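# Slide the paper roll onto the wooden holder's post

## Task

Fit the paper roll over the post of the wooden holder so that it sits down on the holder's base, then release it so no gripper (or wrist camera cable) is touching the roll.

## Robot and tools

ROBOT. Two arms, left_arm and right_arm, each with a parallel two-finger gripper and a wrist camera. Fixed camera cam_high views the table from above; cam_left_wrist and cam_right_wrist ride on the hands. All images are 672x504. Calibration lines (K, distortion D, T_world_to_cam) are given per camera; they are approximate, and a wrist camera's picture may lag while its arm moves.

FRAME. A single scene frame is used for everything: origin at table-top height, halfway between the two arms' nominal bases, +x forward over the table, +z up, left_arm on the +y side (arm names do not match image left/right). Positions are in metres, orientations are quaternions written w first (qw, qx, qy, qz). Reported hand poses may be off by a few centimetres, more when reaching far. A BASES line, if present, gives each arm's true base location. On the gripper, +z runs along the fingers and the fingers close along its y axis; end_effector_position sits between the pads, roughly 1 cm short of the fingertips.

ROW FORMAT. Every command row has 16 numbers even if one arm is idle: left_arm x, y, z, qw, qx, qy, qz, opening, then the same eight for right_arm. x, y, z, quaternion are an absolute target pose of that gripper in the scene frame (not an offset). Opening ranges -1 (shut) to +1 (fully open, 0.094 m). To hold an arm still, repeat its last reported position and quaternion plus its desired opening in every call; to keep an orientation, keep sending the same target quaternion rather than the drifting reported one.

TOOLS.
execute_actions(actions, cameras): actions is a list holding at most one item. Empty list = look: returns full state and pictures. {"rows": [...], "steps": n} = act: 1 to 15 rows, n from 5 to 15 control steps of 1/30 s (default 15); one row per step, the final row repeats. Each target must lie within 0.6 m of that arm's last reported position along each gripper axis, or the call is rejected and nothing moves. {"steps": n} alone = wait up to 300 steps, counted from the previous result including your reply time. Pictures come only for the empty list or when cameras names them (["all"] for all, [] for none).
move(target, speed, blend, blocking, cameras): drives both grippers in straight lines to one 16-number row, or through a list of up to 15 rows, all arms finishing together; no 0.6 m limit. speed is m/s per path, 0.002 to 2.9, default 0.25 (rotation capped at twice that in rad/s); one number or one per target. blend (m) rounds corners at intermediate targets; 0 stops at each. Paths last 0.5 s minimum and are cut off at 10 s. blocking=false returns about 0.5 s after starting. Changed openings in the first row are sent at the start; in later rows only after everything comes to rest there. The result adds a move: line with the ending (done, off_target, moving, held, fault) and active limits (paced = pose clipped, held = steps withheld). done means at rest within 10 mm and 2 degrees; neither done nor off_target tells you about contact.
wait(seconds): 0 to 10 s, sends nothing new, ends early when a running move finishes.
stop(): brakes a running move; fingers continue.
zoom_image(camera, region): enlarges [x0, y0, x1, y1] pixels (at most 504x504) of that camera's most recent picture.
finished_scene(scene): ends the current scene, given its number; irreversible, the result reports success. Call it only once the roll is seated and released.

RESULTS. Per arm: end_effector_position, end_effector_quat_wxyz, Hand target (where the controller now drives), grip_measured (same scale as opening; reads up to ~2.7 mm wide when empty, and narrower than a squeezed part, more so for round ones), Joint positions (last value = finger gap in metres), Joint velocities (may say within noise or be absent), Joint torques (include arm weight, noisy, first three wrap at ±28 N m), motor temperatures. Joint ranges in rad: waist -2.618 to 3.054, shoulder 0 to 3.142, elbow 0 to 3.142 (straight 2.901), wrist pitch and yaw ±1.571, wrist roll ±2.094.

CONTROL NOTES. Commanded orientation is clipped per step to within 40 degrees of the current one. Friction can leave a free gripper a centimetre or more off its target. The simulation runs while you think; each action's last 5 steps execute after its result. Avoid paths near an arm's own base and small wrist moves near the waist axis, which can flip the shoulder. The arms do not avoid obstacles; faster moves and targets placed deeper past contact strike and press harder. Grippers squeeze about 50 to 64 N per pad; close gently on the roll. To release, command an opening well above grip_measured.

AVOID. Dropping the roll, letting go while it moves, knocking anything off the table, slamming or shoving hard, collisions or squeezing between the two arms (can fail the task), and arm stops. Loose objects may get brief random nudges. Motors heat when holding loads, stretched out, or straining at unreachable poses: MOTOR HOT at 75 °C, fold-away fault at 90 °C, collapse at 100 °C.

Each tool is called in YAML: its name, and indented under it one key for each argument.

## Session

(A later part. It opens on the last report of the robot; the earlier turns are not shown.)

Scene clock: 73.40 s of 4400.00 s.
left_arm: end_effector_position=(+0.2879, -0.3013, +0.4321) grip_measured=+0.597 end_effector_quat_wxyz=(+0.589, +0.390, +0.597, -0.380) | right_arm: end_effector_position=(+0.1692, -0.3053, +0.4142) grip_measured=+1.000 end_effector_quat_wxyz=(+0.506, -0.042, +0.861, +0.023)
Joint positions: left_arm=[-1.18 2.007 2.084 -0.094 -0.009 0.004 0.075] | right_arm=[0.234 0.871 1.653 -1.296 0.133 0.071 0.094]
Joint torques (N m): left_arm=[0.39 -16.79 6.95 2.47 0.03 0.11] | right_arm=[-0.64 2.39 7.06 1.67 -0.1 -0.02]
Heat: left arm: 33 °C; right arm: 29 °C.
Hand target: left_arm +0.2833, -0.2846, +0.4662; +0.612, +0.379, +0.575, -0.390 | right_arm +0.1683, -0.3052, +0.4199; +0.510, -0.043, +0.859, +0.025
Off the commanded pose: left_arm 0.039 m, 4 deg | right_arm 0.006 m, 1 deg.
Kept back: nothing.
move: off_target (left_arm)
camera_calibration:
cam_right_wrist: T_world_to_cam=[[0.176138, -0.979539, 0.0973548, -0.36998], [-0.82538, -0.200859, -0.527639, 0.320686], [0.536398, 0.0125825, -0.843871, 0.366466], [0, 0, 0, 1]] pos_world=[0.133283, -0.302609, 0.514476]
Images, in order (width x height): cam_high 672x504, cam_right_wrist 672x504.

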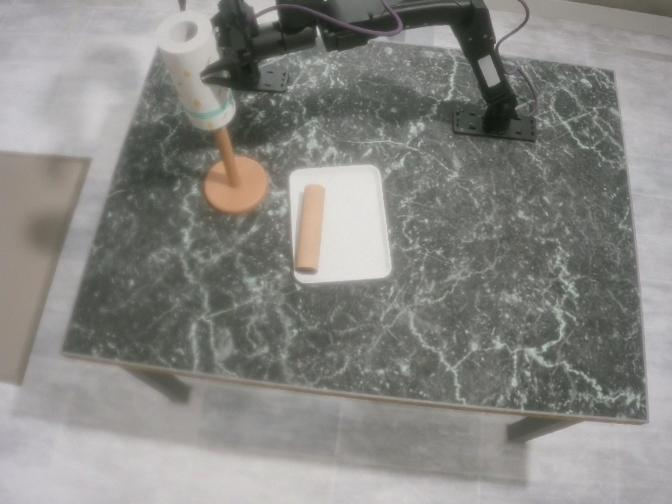

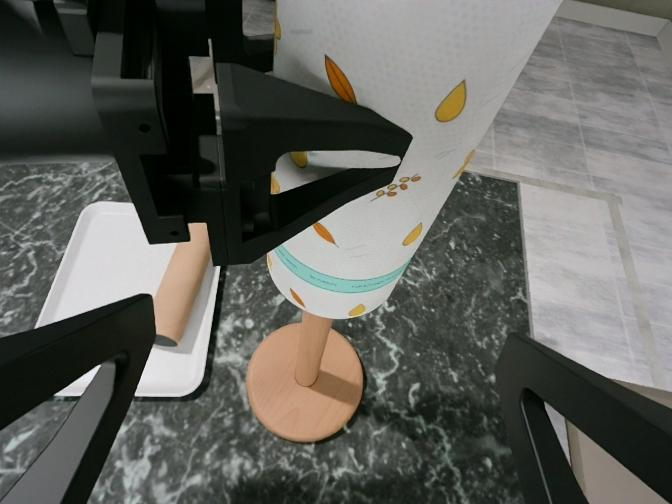

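move:
  target: [0.2798, -0.2765, 0.4336, 0.6231, 0.37067, 0.56271, -0.39719, 0.55, 0.1683, -0.3053, 0.42, 0.50946, -0.04299, 0.85903, 0.02549, 1.0]
  speed: 0.05
  cameras: ["cam_high", "cam_right_wrist"]

Scene clock: 77.73 s of 4400.00 s.
left_arm: end_effector_position=(+0.2853, -0.2955, +0.3953) grip_measured=+0.597 end_effector_quat_wxyz=(+0.597, +0.384, +0.589, -0.386) | right_arm: end_effector_position=(+0.1692, -0.3053, +0.4142) grip_measured=+1.000 end_effector_quat_wxyz=(+0.506, -0.042, +0.861, +0.023)
Joint positions: left_arm=[-1.18 1.935 1.803 0.144 -0.009 0.004 0.075] | right_arm=[0.234 0.871 1.653 -1.296 0.133 0.071 0.094]
Joint torques (N m): left_arm=[0.38 -17.13 6.58 2.52 0.01 0.1] | right_arm=[-0.69 2.47 7.06 1.65 -0.09 -0.02]
Heat: left arm: 34 °C; right arm: 29 °C.
Hand target: left_arm +0.2800, -0.2773, +0.4331; +0.623, +0.371, +0.563, -0.397 | right_arm +0.1683, -0.3052, +0.4199; +0.510, -0.043, +0.859, +0.025
Off the commanded pose: left_arm 0.043 m, 5 deg | right_arm 0.006 m, 1 deg.
Kept back: nothing.
move: off_target (left_arm)
camera_calibration:
cam_right_wrist: T_world_to_cam=[[0.176138, -0.979539, 0.0973548, -0.36998], [-0.82538, -0.200859, -0.527639, 0.320686], [0.536398, 0.0125825, -0.843871, 0.366466], [0, 0, 0, 1]] pos_world=[0.133283, -0.302609, 0.514476]
Images, in order (width x height): cam_high 672x504, cam_right_wrist 672x504.

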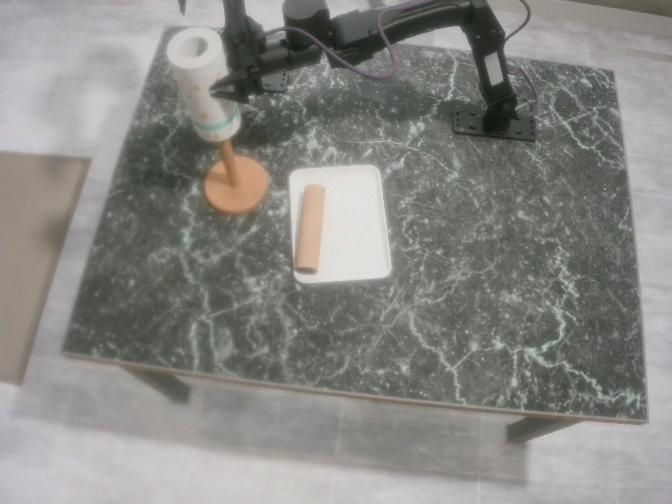

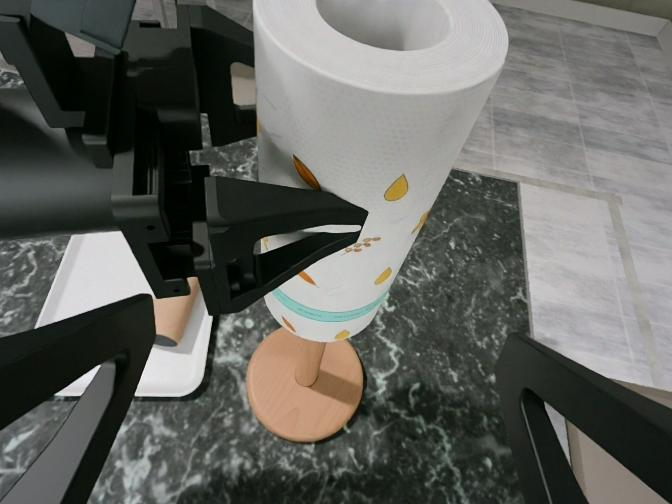

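zoom_image:
  camera: "cam_high"
  region: [180, 85, 260, 165]

zoom_image:
  camera: "cam_right_wrist"
  region: [240, 260, 420, 400]

Scaled by 6.300 from the camera's 672x504 image, which has a finer 960x720 frame.

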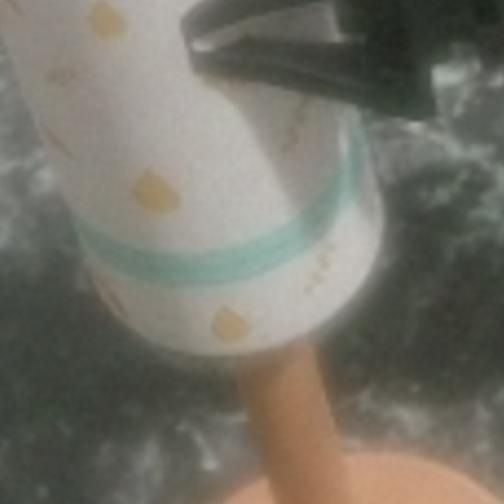

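Scaled by 2.800 from the camera's 672x504 image, which has a finer 960x720 frame.

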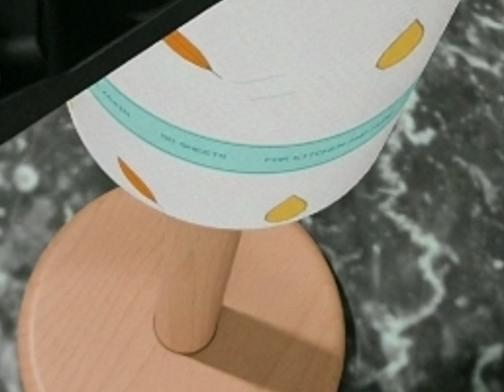

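move:
  target: [0.2854, -0.2891, 0.3393, 0.61147, 0.37881, 0.57507, -0.38977, 0.55, 0.1683, -0.3053, 0.42, 0.50946, -0.04299, 0.85903, 0.02549, 1.0]
  speed: 0.07
  cameras: ["cam_high", "cam_right_wrist"]

Scene clock: 81.87 s of 4400.00 s.
left_arm: end_effector_position=(+0.2842, -0.2930, +0.3341) grip_measured=+0.597 end_effector_quat_wxyz=(+0.602, +0.381, +0.584, -0.389) | right_arm: end_effector_position=(+0.1692, -0.3053, +0.4142) grip_measured=+1.000 end_effector_quat_wxyz=(+0.506, -0.042, +0.861, +0.023)
Joint positions: left_arm=[-1.18 1.931 1.538 0.421 -0.009 0.004 0.075] | right_arm=[0.234 0.871 1.653 -1.296 0.133 0.071 0.094]
Joint torques (N m): left_arm=[0.4 -12.72 6.35 2.5 0.02 0.08] | right_arm=[-0.68 2.44 7.12 1.66 -0.11 -0.03]
Heat: left arm: 34 °C; right arm: 29 °C.
Hand target: left_arm +0.2854, -0.2891, +0.3392; +0.611, +0.379, +0.575, -0.390 | right_arm +0.1683, -0.3053, +0.4199; +0.510, -0.043, +0.859, +0.025
Off the commanded pose: left_arm 0.007 m, 2 deg | right_arm 0.006 m, 1 deg.
Kept back: nothing.
move: done
camera_calibration:
cam_right_wrist: T_world_to_cam=[[0.176138, -0.979539, 0.0973548, -0.36998], [-0.82538, -0.200859, -0.527639, 0.320686], [0.536398, 0.0125825, -0.843871, 0.366466], [0, 0, 0, 1]] pos_world=[0.133283, -0.302609, 0.514476]
Images, in order (width x height): cam_high 672x504, cam_right_wrist 672x504.

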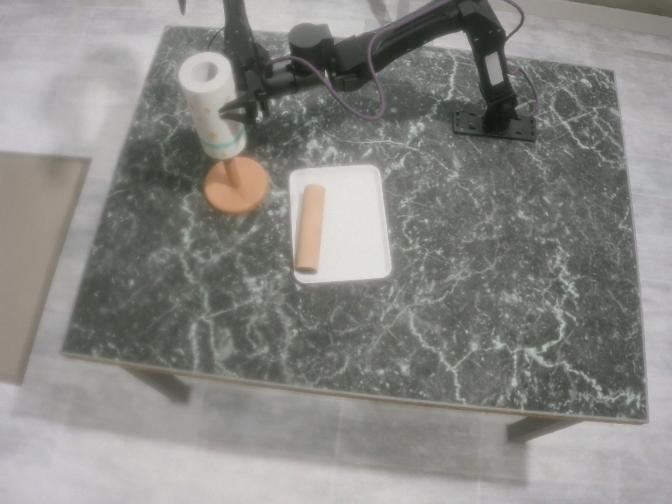

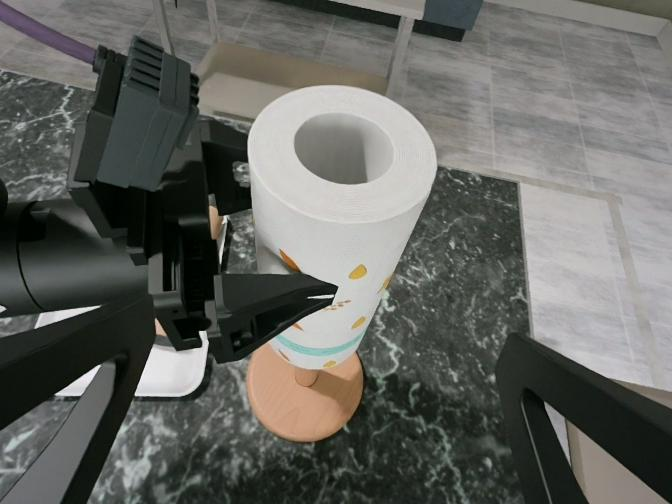

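move:
  target: [0.2891, -0.2975, 0.2227, 0.59806, 0.38784, 0.58876, -0.38122, 0.55, 0.1683, -0.3053, 0.42, 0.50946, -0.04299, 0.85903, 0.02549, 1.0]
  speed: 0.08
  cameras: ["cam_high", "cam_right_wrist"]

Scene clock: 84.60 s of 4400.00 s.
left_arm: end_effector_position=(+0.2858, -0.2969, +0.2394) grip_measured=+0.597 end_effector_quat_wxyz=(+0.599, +0.383, +0.587, -0.388) | right_arm: end_effector_position=(+0.1692, -0.3053, +0.4142) grip_measured=+1.000 end_effector_quat_wxyz=(+0.506, -0.042, +0.861, +0.023)
Joint positions: left_arm=[-1.18 2.056 1.332 0.743 -0.009 0.004 0.075] | right_arm=[0.234 0.871 1.653 -1.296 0.133 0.071 0.094]
Joint torques (N m): left_arm=[0.57 -10.32 6.05 2.48 0.03 0.11] | right_arm=[-0.77 2.41 7.05 1.67 -0.11 -0.03]
Motor temperatures (°C): left_arm=[23 28 23 35 22 21 25] | right_arm=[23 24 23 30 22 23 24]
Heat: left arm: 35 °C; right arm: 30 °C.
Hand target: left_arm +0.2889, -0.2971, +0.2228; +0.598, +0.388, +0.589, -0.381 | right_arm +0.1683, -0.3053, +0.4199; +0.510, -0.043, +0.859, +0.025
Off the commanded pose: left_arm 0.017 m, 1 deg | right_arm 0.006 m, 1 deg.
Kept back: nothing.
move: off_target (left_arm)
camera_calibration:
cam_right_wrist: T_world_to_cam=[[0.176138, -0.979539, 0.0973548, -0.36998], [-0.82538, -0.200859, -0.527639, 0.320686], [0.536398, 0.0125825, -0.843871, 0.366466], [0, 0, 0, 1]] pos_world=[0.133283, -0.302609, 0.514476]
Images, in order (width x height): cam_high 672x504, cam_right_wrist 672x504.

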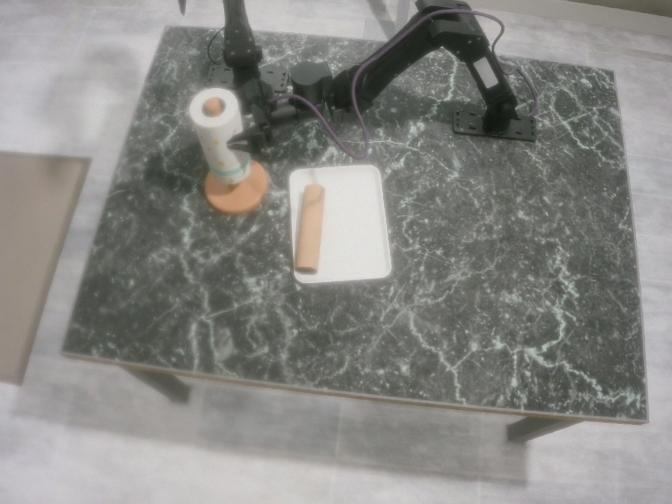

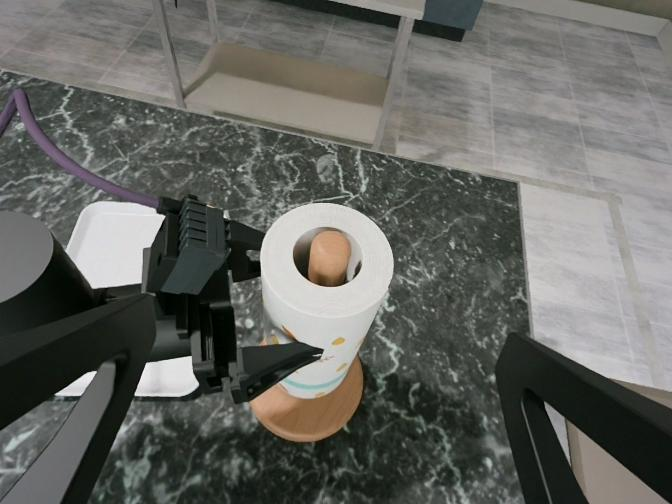

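move:
  target: [0.2892, -0.2973, 0.1676, 0.59781, 0.388, 0.58901, -0.38106, 0.55, 0.1683, -0.3053, 0.42, 0.50946, -0.04299, 0.85903, 0.02549, 1.0]
  speed: 0.06
  cameras: ["cam_high", "cam_right_wrist"]

Scene clock: 86.40 s of 4400.00 s.
left_arm: end_effector_position=(+0.2866, -0.2985, +0.1861) grip_measured=+0.597 end_effector_quat_wxyz=(+0.600, +0.382, +0.586, -0.388) | right_arm: end_effector_position=(+0.1692, -0.3053, +0.4142) grip_measured=+1.000 end_effector_quat_wxyz=(+0.506, -0.042, +0.861, +0.023)
Joint positions: left_arm=[-1.18 2.173 1.269 0.926 -0.009 0.004 0.075] | right_arm=[0.234 0.871 1.653 -1.296 0.133 0.071 0.094]
Joint torques (N m): left_arm=[0.44 -10.54 5.55 2.48 0.04 0.1] | right_arm=[-0.7 2.44 7.04 1.67 -0.1 -0.03]
Heat: left arm: 35 °C; right arm: 30 °C.
Hand target: left_arm +0.2891, -0.2969, +0.1679; +0.598, +0.388, +0.589, -0.381 | right_arm +0.1683, -0.3053, +0.4199; +0.510, -0.043, +0.859, +0.025
Off the commanded pose: left_arm 0.019 m, 1 deg | right_arm 0.006 m, 1 deg.
Kept back: nothing.
move: off_target (left_arm)
camera_calibration:
cam_right_wrist: T_world_to_cam=[[0.176138, -0.979539, 0.0973548, -0.36998], [-0.82538, -0.200859, -0.527639, 0.320686], [0.536398, 0.0125825, -0.843871, 0.366466], [0, 0, 0, 1]] pos_world=[0.133283, -0.302609, 0.514476]
Images, in order (width x height): cam_high 672x504, cam_right_wrist 672x504.

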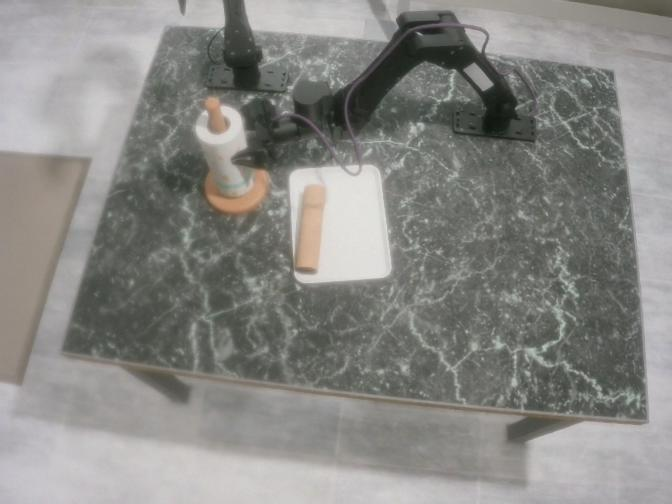

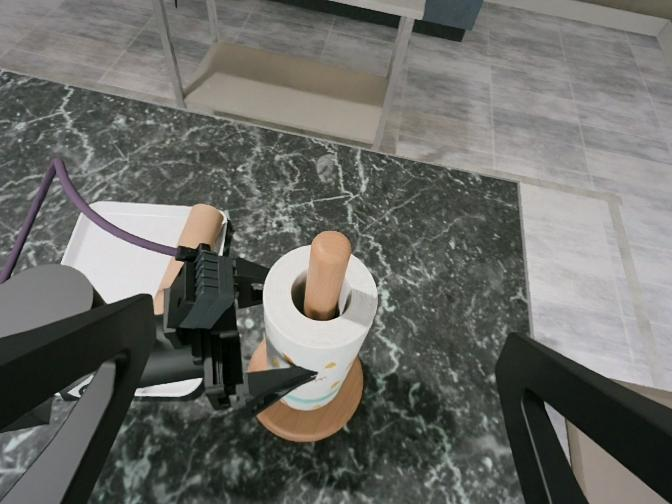

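zoom_image:
  camera: "cam_right_wrist"
  region: [230, 210, 400, 450]

zoom_image:
  camera: "cam_high"
  region: [190, 150, 280, 220]

Scaled by 2.100 from the camera's 672x504 image, which has a finer 960x720 frame.

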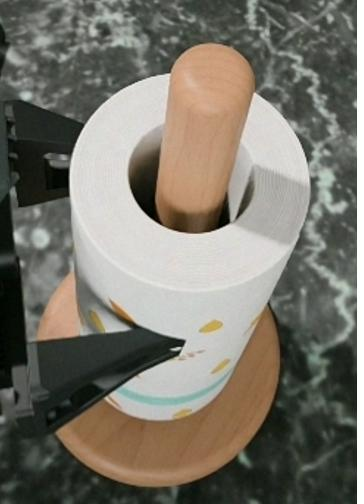

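Scaled by 5.600 from the camera's 672x504 image, which has a finer 960x720 frame.

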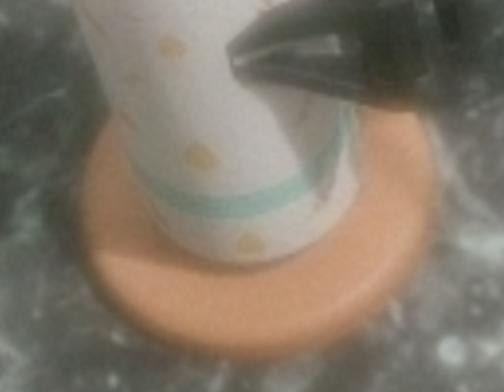

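move:
  target: [0.2888, -0.2968, 0.1468, 0.59781, 0.388, 0.58901, -0.38106, 0.55, 0.1683, -0.3053, 0.42, 0.50946, -0.04299, 0.85903, 0.02549, 1.0]
  speed: 0.035
  cameras: ["cam_high", "cam_right_wrist"]

Scene clock: 88.07 s of 4400.00 s.
left_arm: end_effector_position=(+0.2866, -0.2987, +0.1711) grip_measured=+0.597 end_effector_quat_wxyz=(+0.604, +0.380, +0.582, -0.391) | right_arm: end_effector_position=(+0.1692, -0.3053, +0.4142) grip_measured=+1.000 end_effector_quat_wxyz=(+0.506, -0.042, +0.861, +0.023)
Joint positions: left_arm=[-1.18 2.218 1.256 0.996 -0.009 0.004 0.075] | right_arm=[0.234 0.871 1.653 -1.296 0.133 0.071 0.094]
Joint torques (N m): left_arm=[0.46 -10.22 5.09 2.46 0.02 0.1] | right_arm=[-0.7 2.44 6.99 1.66 -0.1 -0.04]
Heat: left arm: 35 °C; right arm: 30 °C.
Hand target: left_arm +0.2885, -0.2963, +0.1471; +0.597, +0.388, +0.589, -0.381 | right_arm +0.1683, -0.3053, +0.4199; +0.510, -0.043, +0.859, +0.025
Off the commanded pose: left_arm 0.024 m, 2 deg | right_arm 0.006 m, 1 deg.
Kept back: nothing.
move: off_target (left_arm)
camera_calibration:
cam_right_wrist: T_world_to_cam=[[0.176138, -0.979539, 0.0973548, -0.36998], [-0.82538, -0.200859, -0.527639, 0.320686], [0.536398, 0.0125825, -0.843871, 0.366466], [0, 0, 0, 1]] pos_world=[0.133283, -0.302609, 0.514476]
Images, in order (width x height): cam_high 672x504, cam_right_wrist 672x504.

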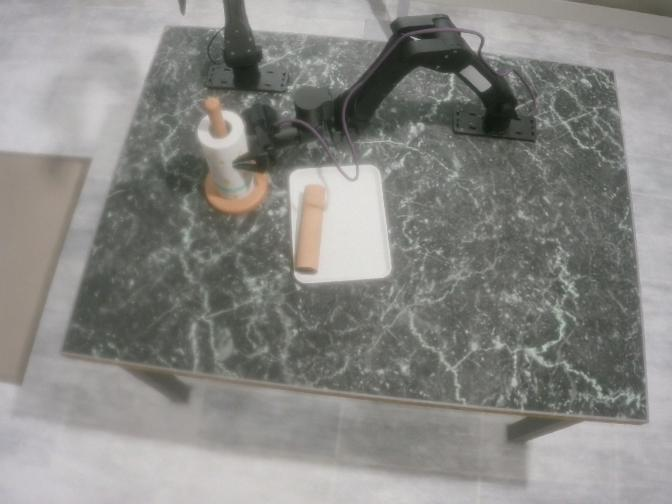

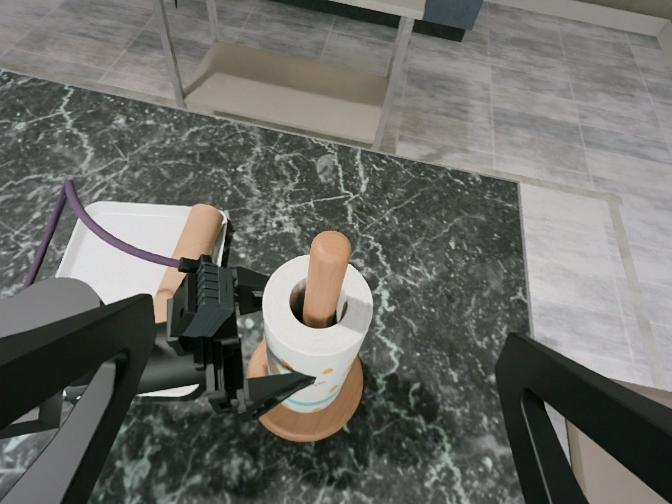

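zoom_image:
  camera: "cam_high"
  region: [195, 160, 275, 220]

zoom_image:
  camera: "cam_right_wrist"
  region: [230, 340, 400, 450]

Scaled by 6.300 from the camera's 672x504 image, which has a finer 960x720 frame.

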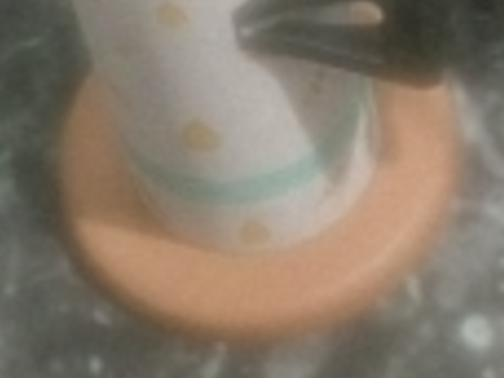

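Scaled by 2.965 from the camera's 672x504 image, which has a finer 960x720 frame.

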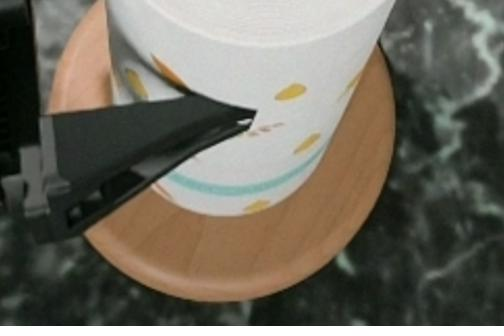

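move:
  target: [0.2888, -0.2968, 0.155, 0.59781, 0.388, 0.58901, -0.38106, 1.0, 0.1683, -0.3053, 0.42, 0.50946, -0.04299, 0.85903, 0.02549, 1.0]
  speed: 0.05
  cameras: ["all"]

Scene clock: 89.43 s of 4400.00 s.
left_arm: end_effector_position=(+0.2865, -0.2986, +0.1737) grip_measured=+0.999 end_effector_quat_wxyz=(+0.607, +0.378, +0.579, -0.393) | right_arm: end_effector_position=(+0.1692, -0.3053, +0.4142) grip_measured=+1.000 end_effector_quat_wxyz=(+0.506, -0.042, +0.861, +0.023)
Joint positions: left_arm=[-1.18 2.218 1.256 1.008 -0.009 0.004 0.094] | right_arm=[0.234 0.871 1.653 -1.296 0.133 0.071 0.094]
Joint torques (N m): left_arm=[0.51 -11.69 5.5 2.09 0.02 0.07] | right_arm=[-0.69 2.4 7.01 1.68 -0.1 -0.02]
Heat: left arm: 35 °C; right arm: 30 °C.
Hand target: left_arm +0.2887, -0.2965, +0.1553; +0.598, +0.388, +0.589, -0.381 | right_arm +0.1683, -0.3053, +0.4199; +0.510, -0.043, +0.859, +0.025
Off the commanded pose: left_arm 0.019 m, 2 deg | right_arm 0.006 m, 1 deg.
Kept back: nothing.
move: off_target (left_arm)
camera_calibration:
cam_left_wrist: T_world_to_cam=[[-0.91787, -0.379019, 0.117726, 0.125275], [-0.261819, 0.355331, -0.897324, 0.36198], [0.298271, -0.85445, -0.425382, -0.163089], [0, 0, 0, 1]] pos_world=[0.258404, -0.220492, 0.24069]
cam_right_wrist: T_world_to_cam=[[0.176138, -0.979539, 0.0973548, -0.36998], [-0.82538, -0.200859, -0.527639, 0.320686], [0.536398, 0.0125825, -0.843871, 0.366466], [0, 0, 0, 1]] pos_world=[0.133283, -0.302609, 0.514476]

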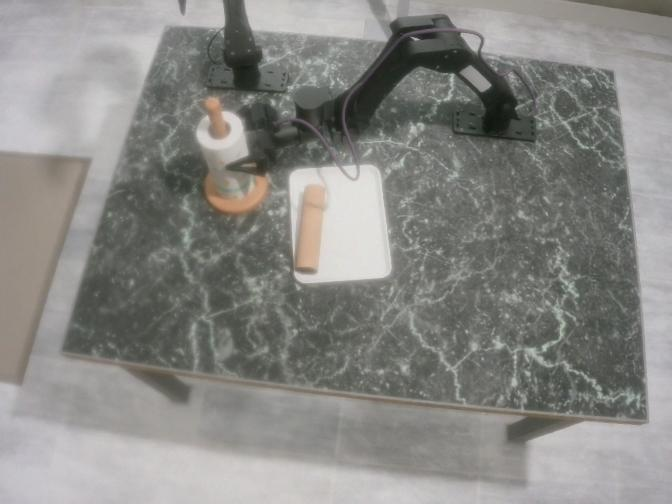

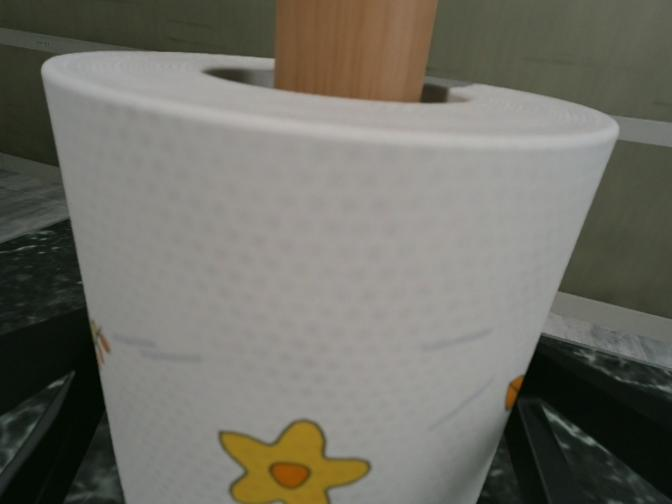

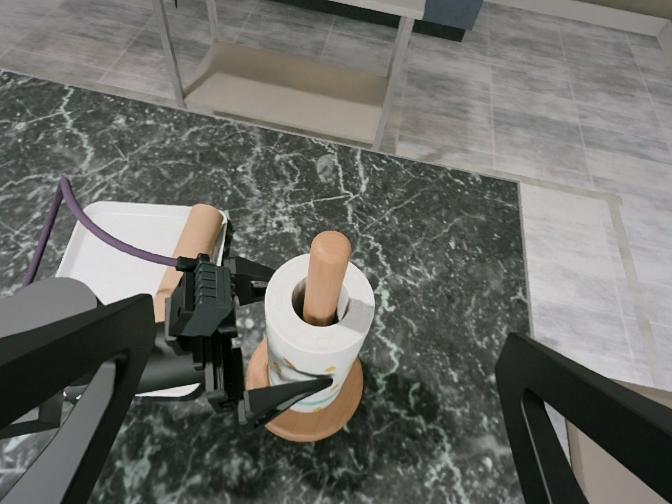

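move:
  target:
    - [0.2884, -0.291, 0.2073, 0.63002, 0.36566, 0.55511, -0.4016, 1.0, 0.1683, -0.3053, 0.42, 0.50946, -0.04299, 0.85903, 0.02549, 1.0]
    - [0.2403, -0.1826, 0.2033, 0.6231, 0.37067, 0.56271, -0.39719, 1.0, 0.1683, -0.3053, 0.42, 0.50946, -0.04299, 0.85903, 0.02549, 1.0]
  speed: [0.1, 0.14]
  cameras: ["all"]

Scene clock: 92.90 s of 4400.00 s.
left_arm: end_effector_position=(+0.2406, -0.1901, +0.1919) grip_measured=+0.999 end_effector_quat_wxyz=(+0.614, +0.373, +0.571, -0.397) | right_arm: end_effector_position=(+0.1692, -0.3053, +0.4141) grip_measured=+1.000 end_effector_quat_wxyz=(+0.505, -0.042, +0.862, +0.023)
Joint positions: left_arm=[-1.176 1.856 0.716 1.21 -0.005 0.004 0.094] | right_arm=[0.234 0.871 1.653 -1.297 0.133 0.071 0.094]
Joint torques (N m): left_arm=[0.59 -12.18 4.22 2.22 0.03 0.09] | right_arm=[-0.68 2.43 7.05 1.66 -0.1 -0.02]
Heat: left arm: 35 °C; right arm: 30 °C.
Hand target: left_arm +0.2404, -0.1831, +0.2030; +0.623, +0.371, +0.563, -0.397 | right_arm +0.1683, -0.3053, +0.4198; +0.510, -0.043, +0.859, +0.025
Off the commanded pose: left_arm 0.014 m, 1 deg | right_arm 0.006 m, 1 deg.
Kept back: nothing.
move: off_target (left_arm)
camera_calibration:
cam_left_wrist: T_world_to_cam=[[-0.919207, -0.375998, 0.116976, 0.123102], [-0.252586, 0.335111, -0.90769, 0.323656], [0.30209, -0.863902, -0.403008, -0.0559071], [0, 0, 0, 1]] pos_world=[0.211796, -0.110473, 0.256848]
cam_right_wrist: T_world_to_cam=[[0.176217, -0.979519, 0.097416, -0.369989], [-0.825608, -0.200964, -0.527244, 0.320346], [0.536022, 0.0124816, -0.844112, 0.366579], [0, 0, 0, 1]] pos_world=[0.133184, -0.302609, 0.514377]

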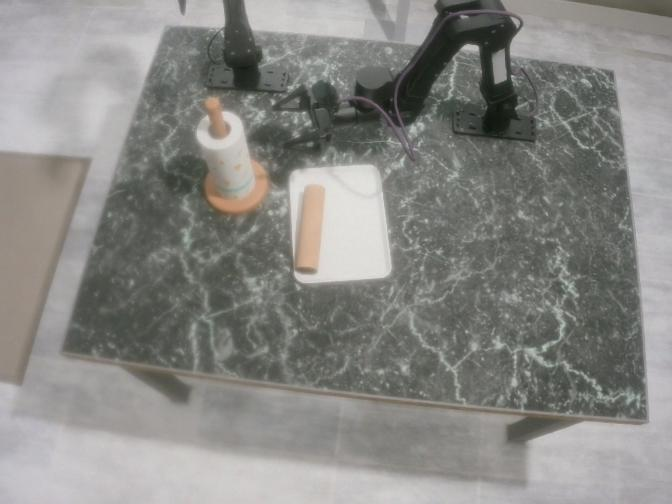

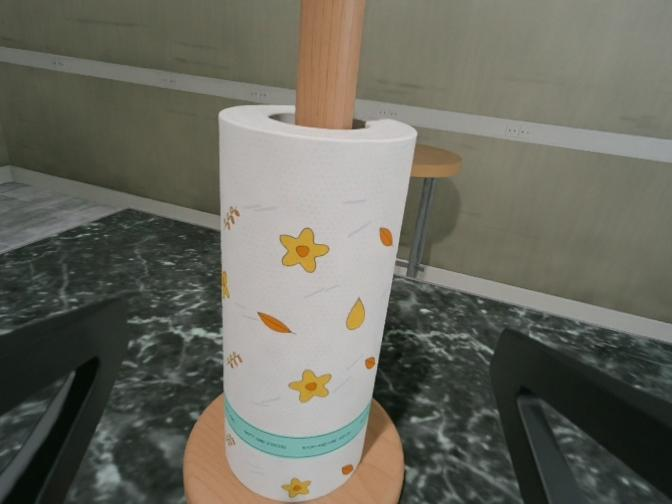

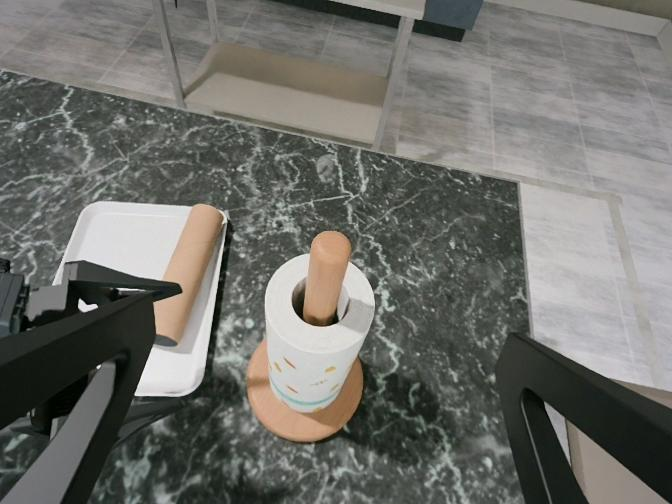

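execute_actions:
  actions: []
  cameras: ["all"]

Scene clock: 93.27 s of 4400.00 s.
left_arm: end_effector_position=(+0.2406, -0.1901, +0.1919) grip_measured=+0.999 end_effector_quat_wxyz=(+0.614, +0.373, +0.571, -0.397) | right_arm: end_effector_position=(+0.1692, -0.3053, +0.4141) grip_measured=+1.000 end_effector_quat_wxyz=(+0.505, -0.042, +0.862, +0.023)
Joint positions: left_arm=[-1.176 1.856 0.716 1.21 -0.005 0.004 0.094] | right_arm=[0.234 0.871 1.653 -1.297 0.133 0.071 0.094]
Joint velocities: within noise
Joint torques (N m): left_arm=[0.57 -12.15 4.21 2.22 0.03 0.09] | right_arm=[-0.68 2.43 7.04 1.65 -0.1 -0.03]
Motor temperatures (°C): left_arm=[23 29 23 35 22 21 25] | right_arm=[23 24 23 30 22 23 24]
Heat: left arm: 35 °C; right arm: 30 °C.
Hand target: left_arm +0.2404, -0.1831, +0.2030; +0.623, +0.371, +0.563, -0.397 | right_arm +0.1683, -0.3053, +0.4198; +0.510, -0.043, +0.859, +0.025
Off the commanded pose: left_arm 0.014 m, 1 deg | right_arm 0.006 m, 1 deg.
Steps of this call (1-11: nothing new was sent). Readings (end_effector_position of left_arm | right_arm):
1: (+0.2406, -0.1901, +0.1919) | (+0.1692, -0.3053, +0.4141)
2: (+0.2406, -0.1901, +0.1919) | (+0.1692, -0.3053, +0.4141)
4: (+0.2406, -0.1901, +0.1919) | (+0.1692, -0.3053, +0.4141)
8: (+0.2406, -0.1901, +0.1919) | (+0.1692, -0.3053, +0.4141)
11: the state above
camera_calibration:
cam_left_wrist: T_world_to_cam=[[-0.919207, -0.375998, 0.116976, 0.123102], [-0.252586, 0.335111, -0.90769, 0.323656], [0.30209, -0.863902, -0.403008, -0.0559071], [0, 0, 0, 1]] pos_world=[0.211796, -0.110473, 0.256848]
cam_right_wrist: T_world_to_cam=[[0.176217, -0.979519, 0.097416, -0.369989], [-0.825608, -0.200964, -0.527244, 0.320346], [0.536022, 0.0124816, -0.844112, 0.366579], [0, 0, 0, 1]] pos_world=[0.133184, -0.302609, 0.514377]

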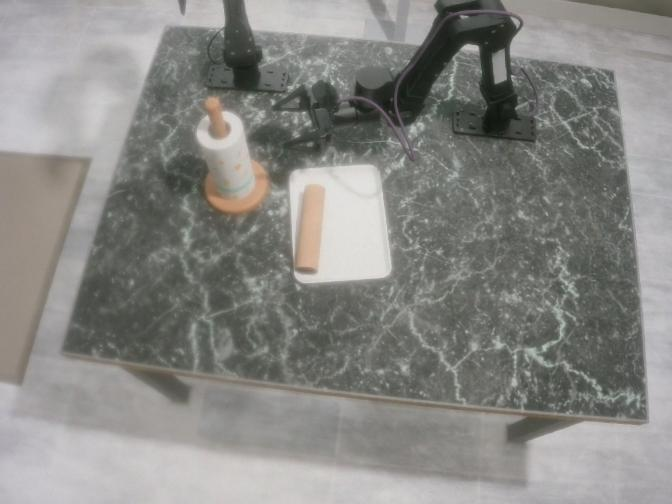

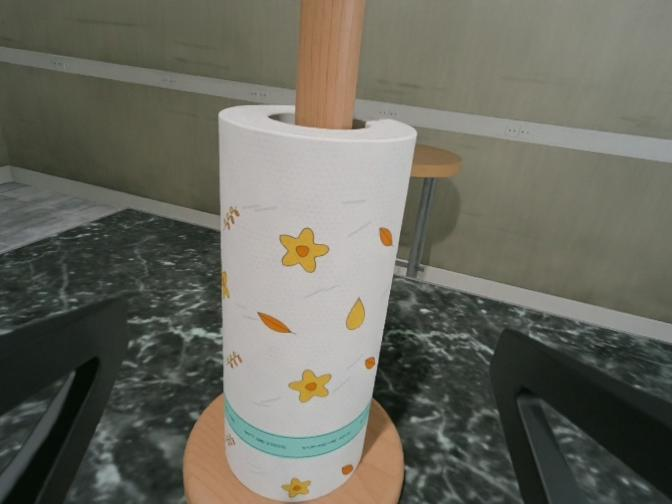

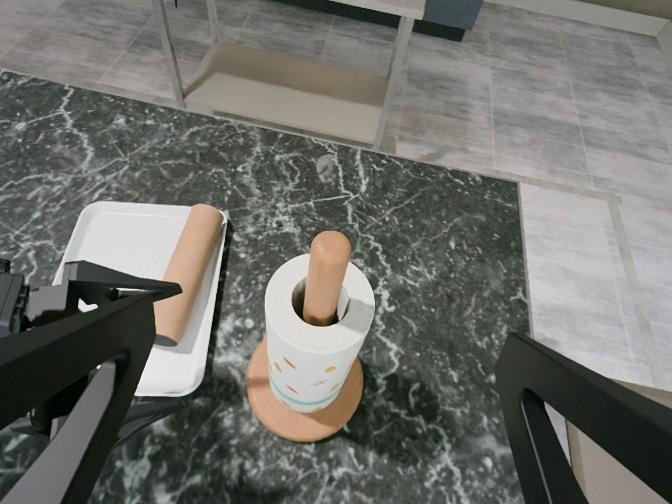

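finished_scene:
  scene: 2

The scene is finished: the task was done.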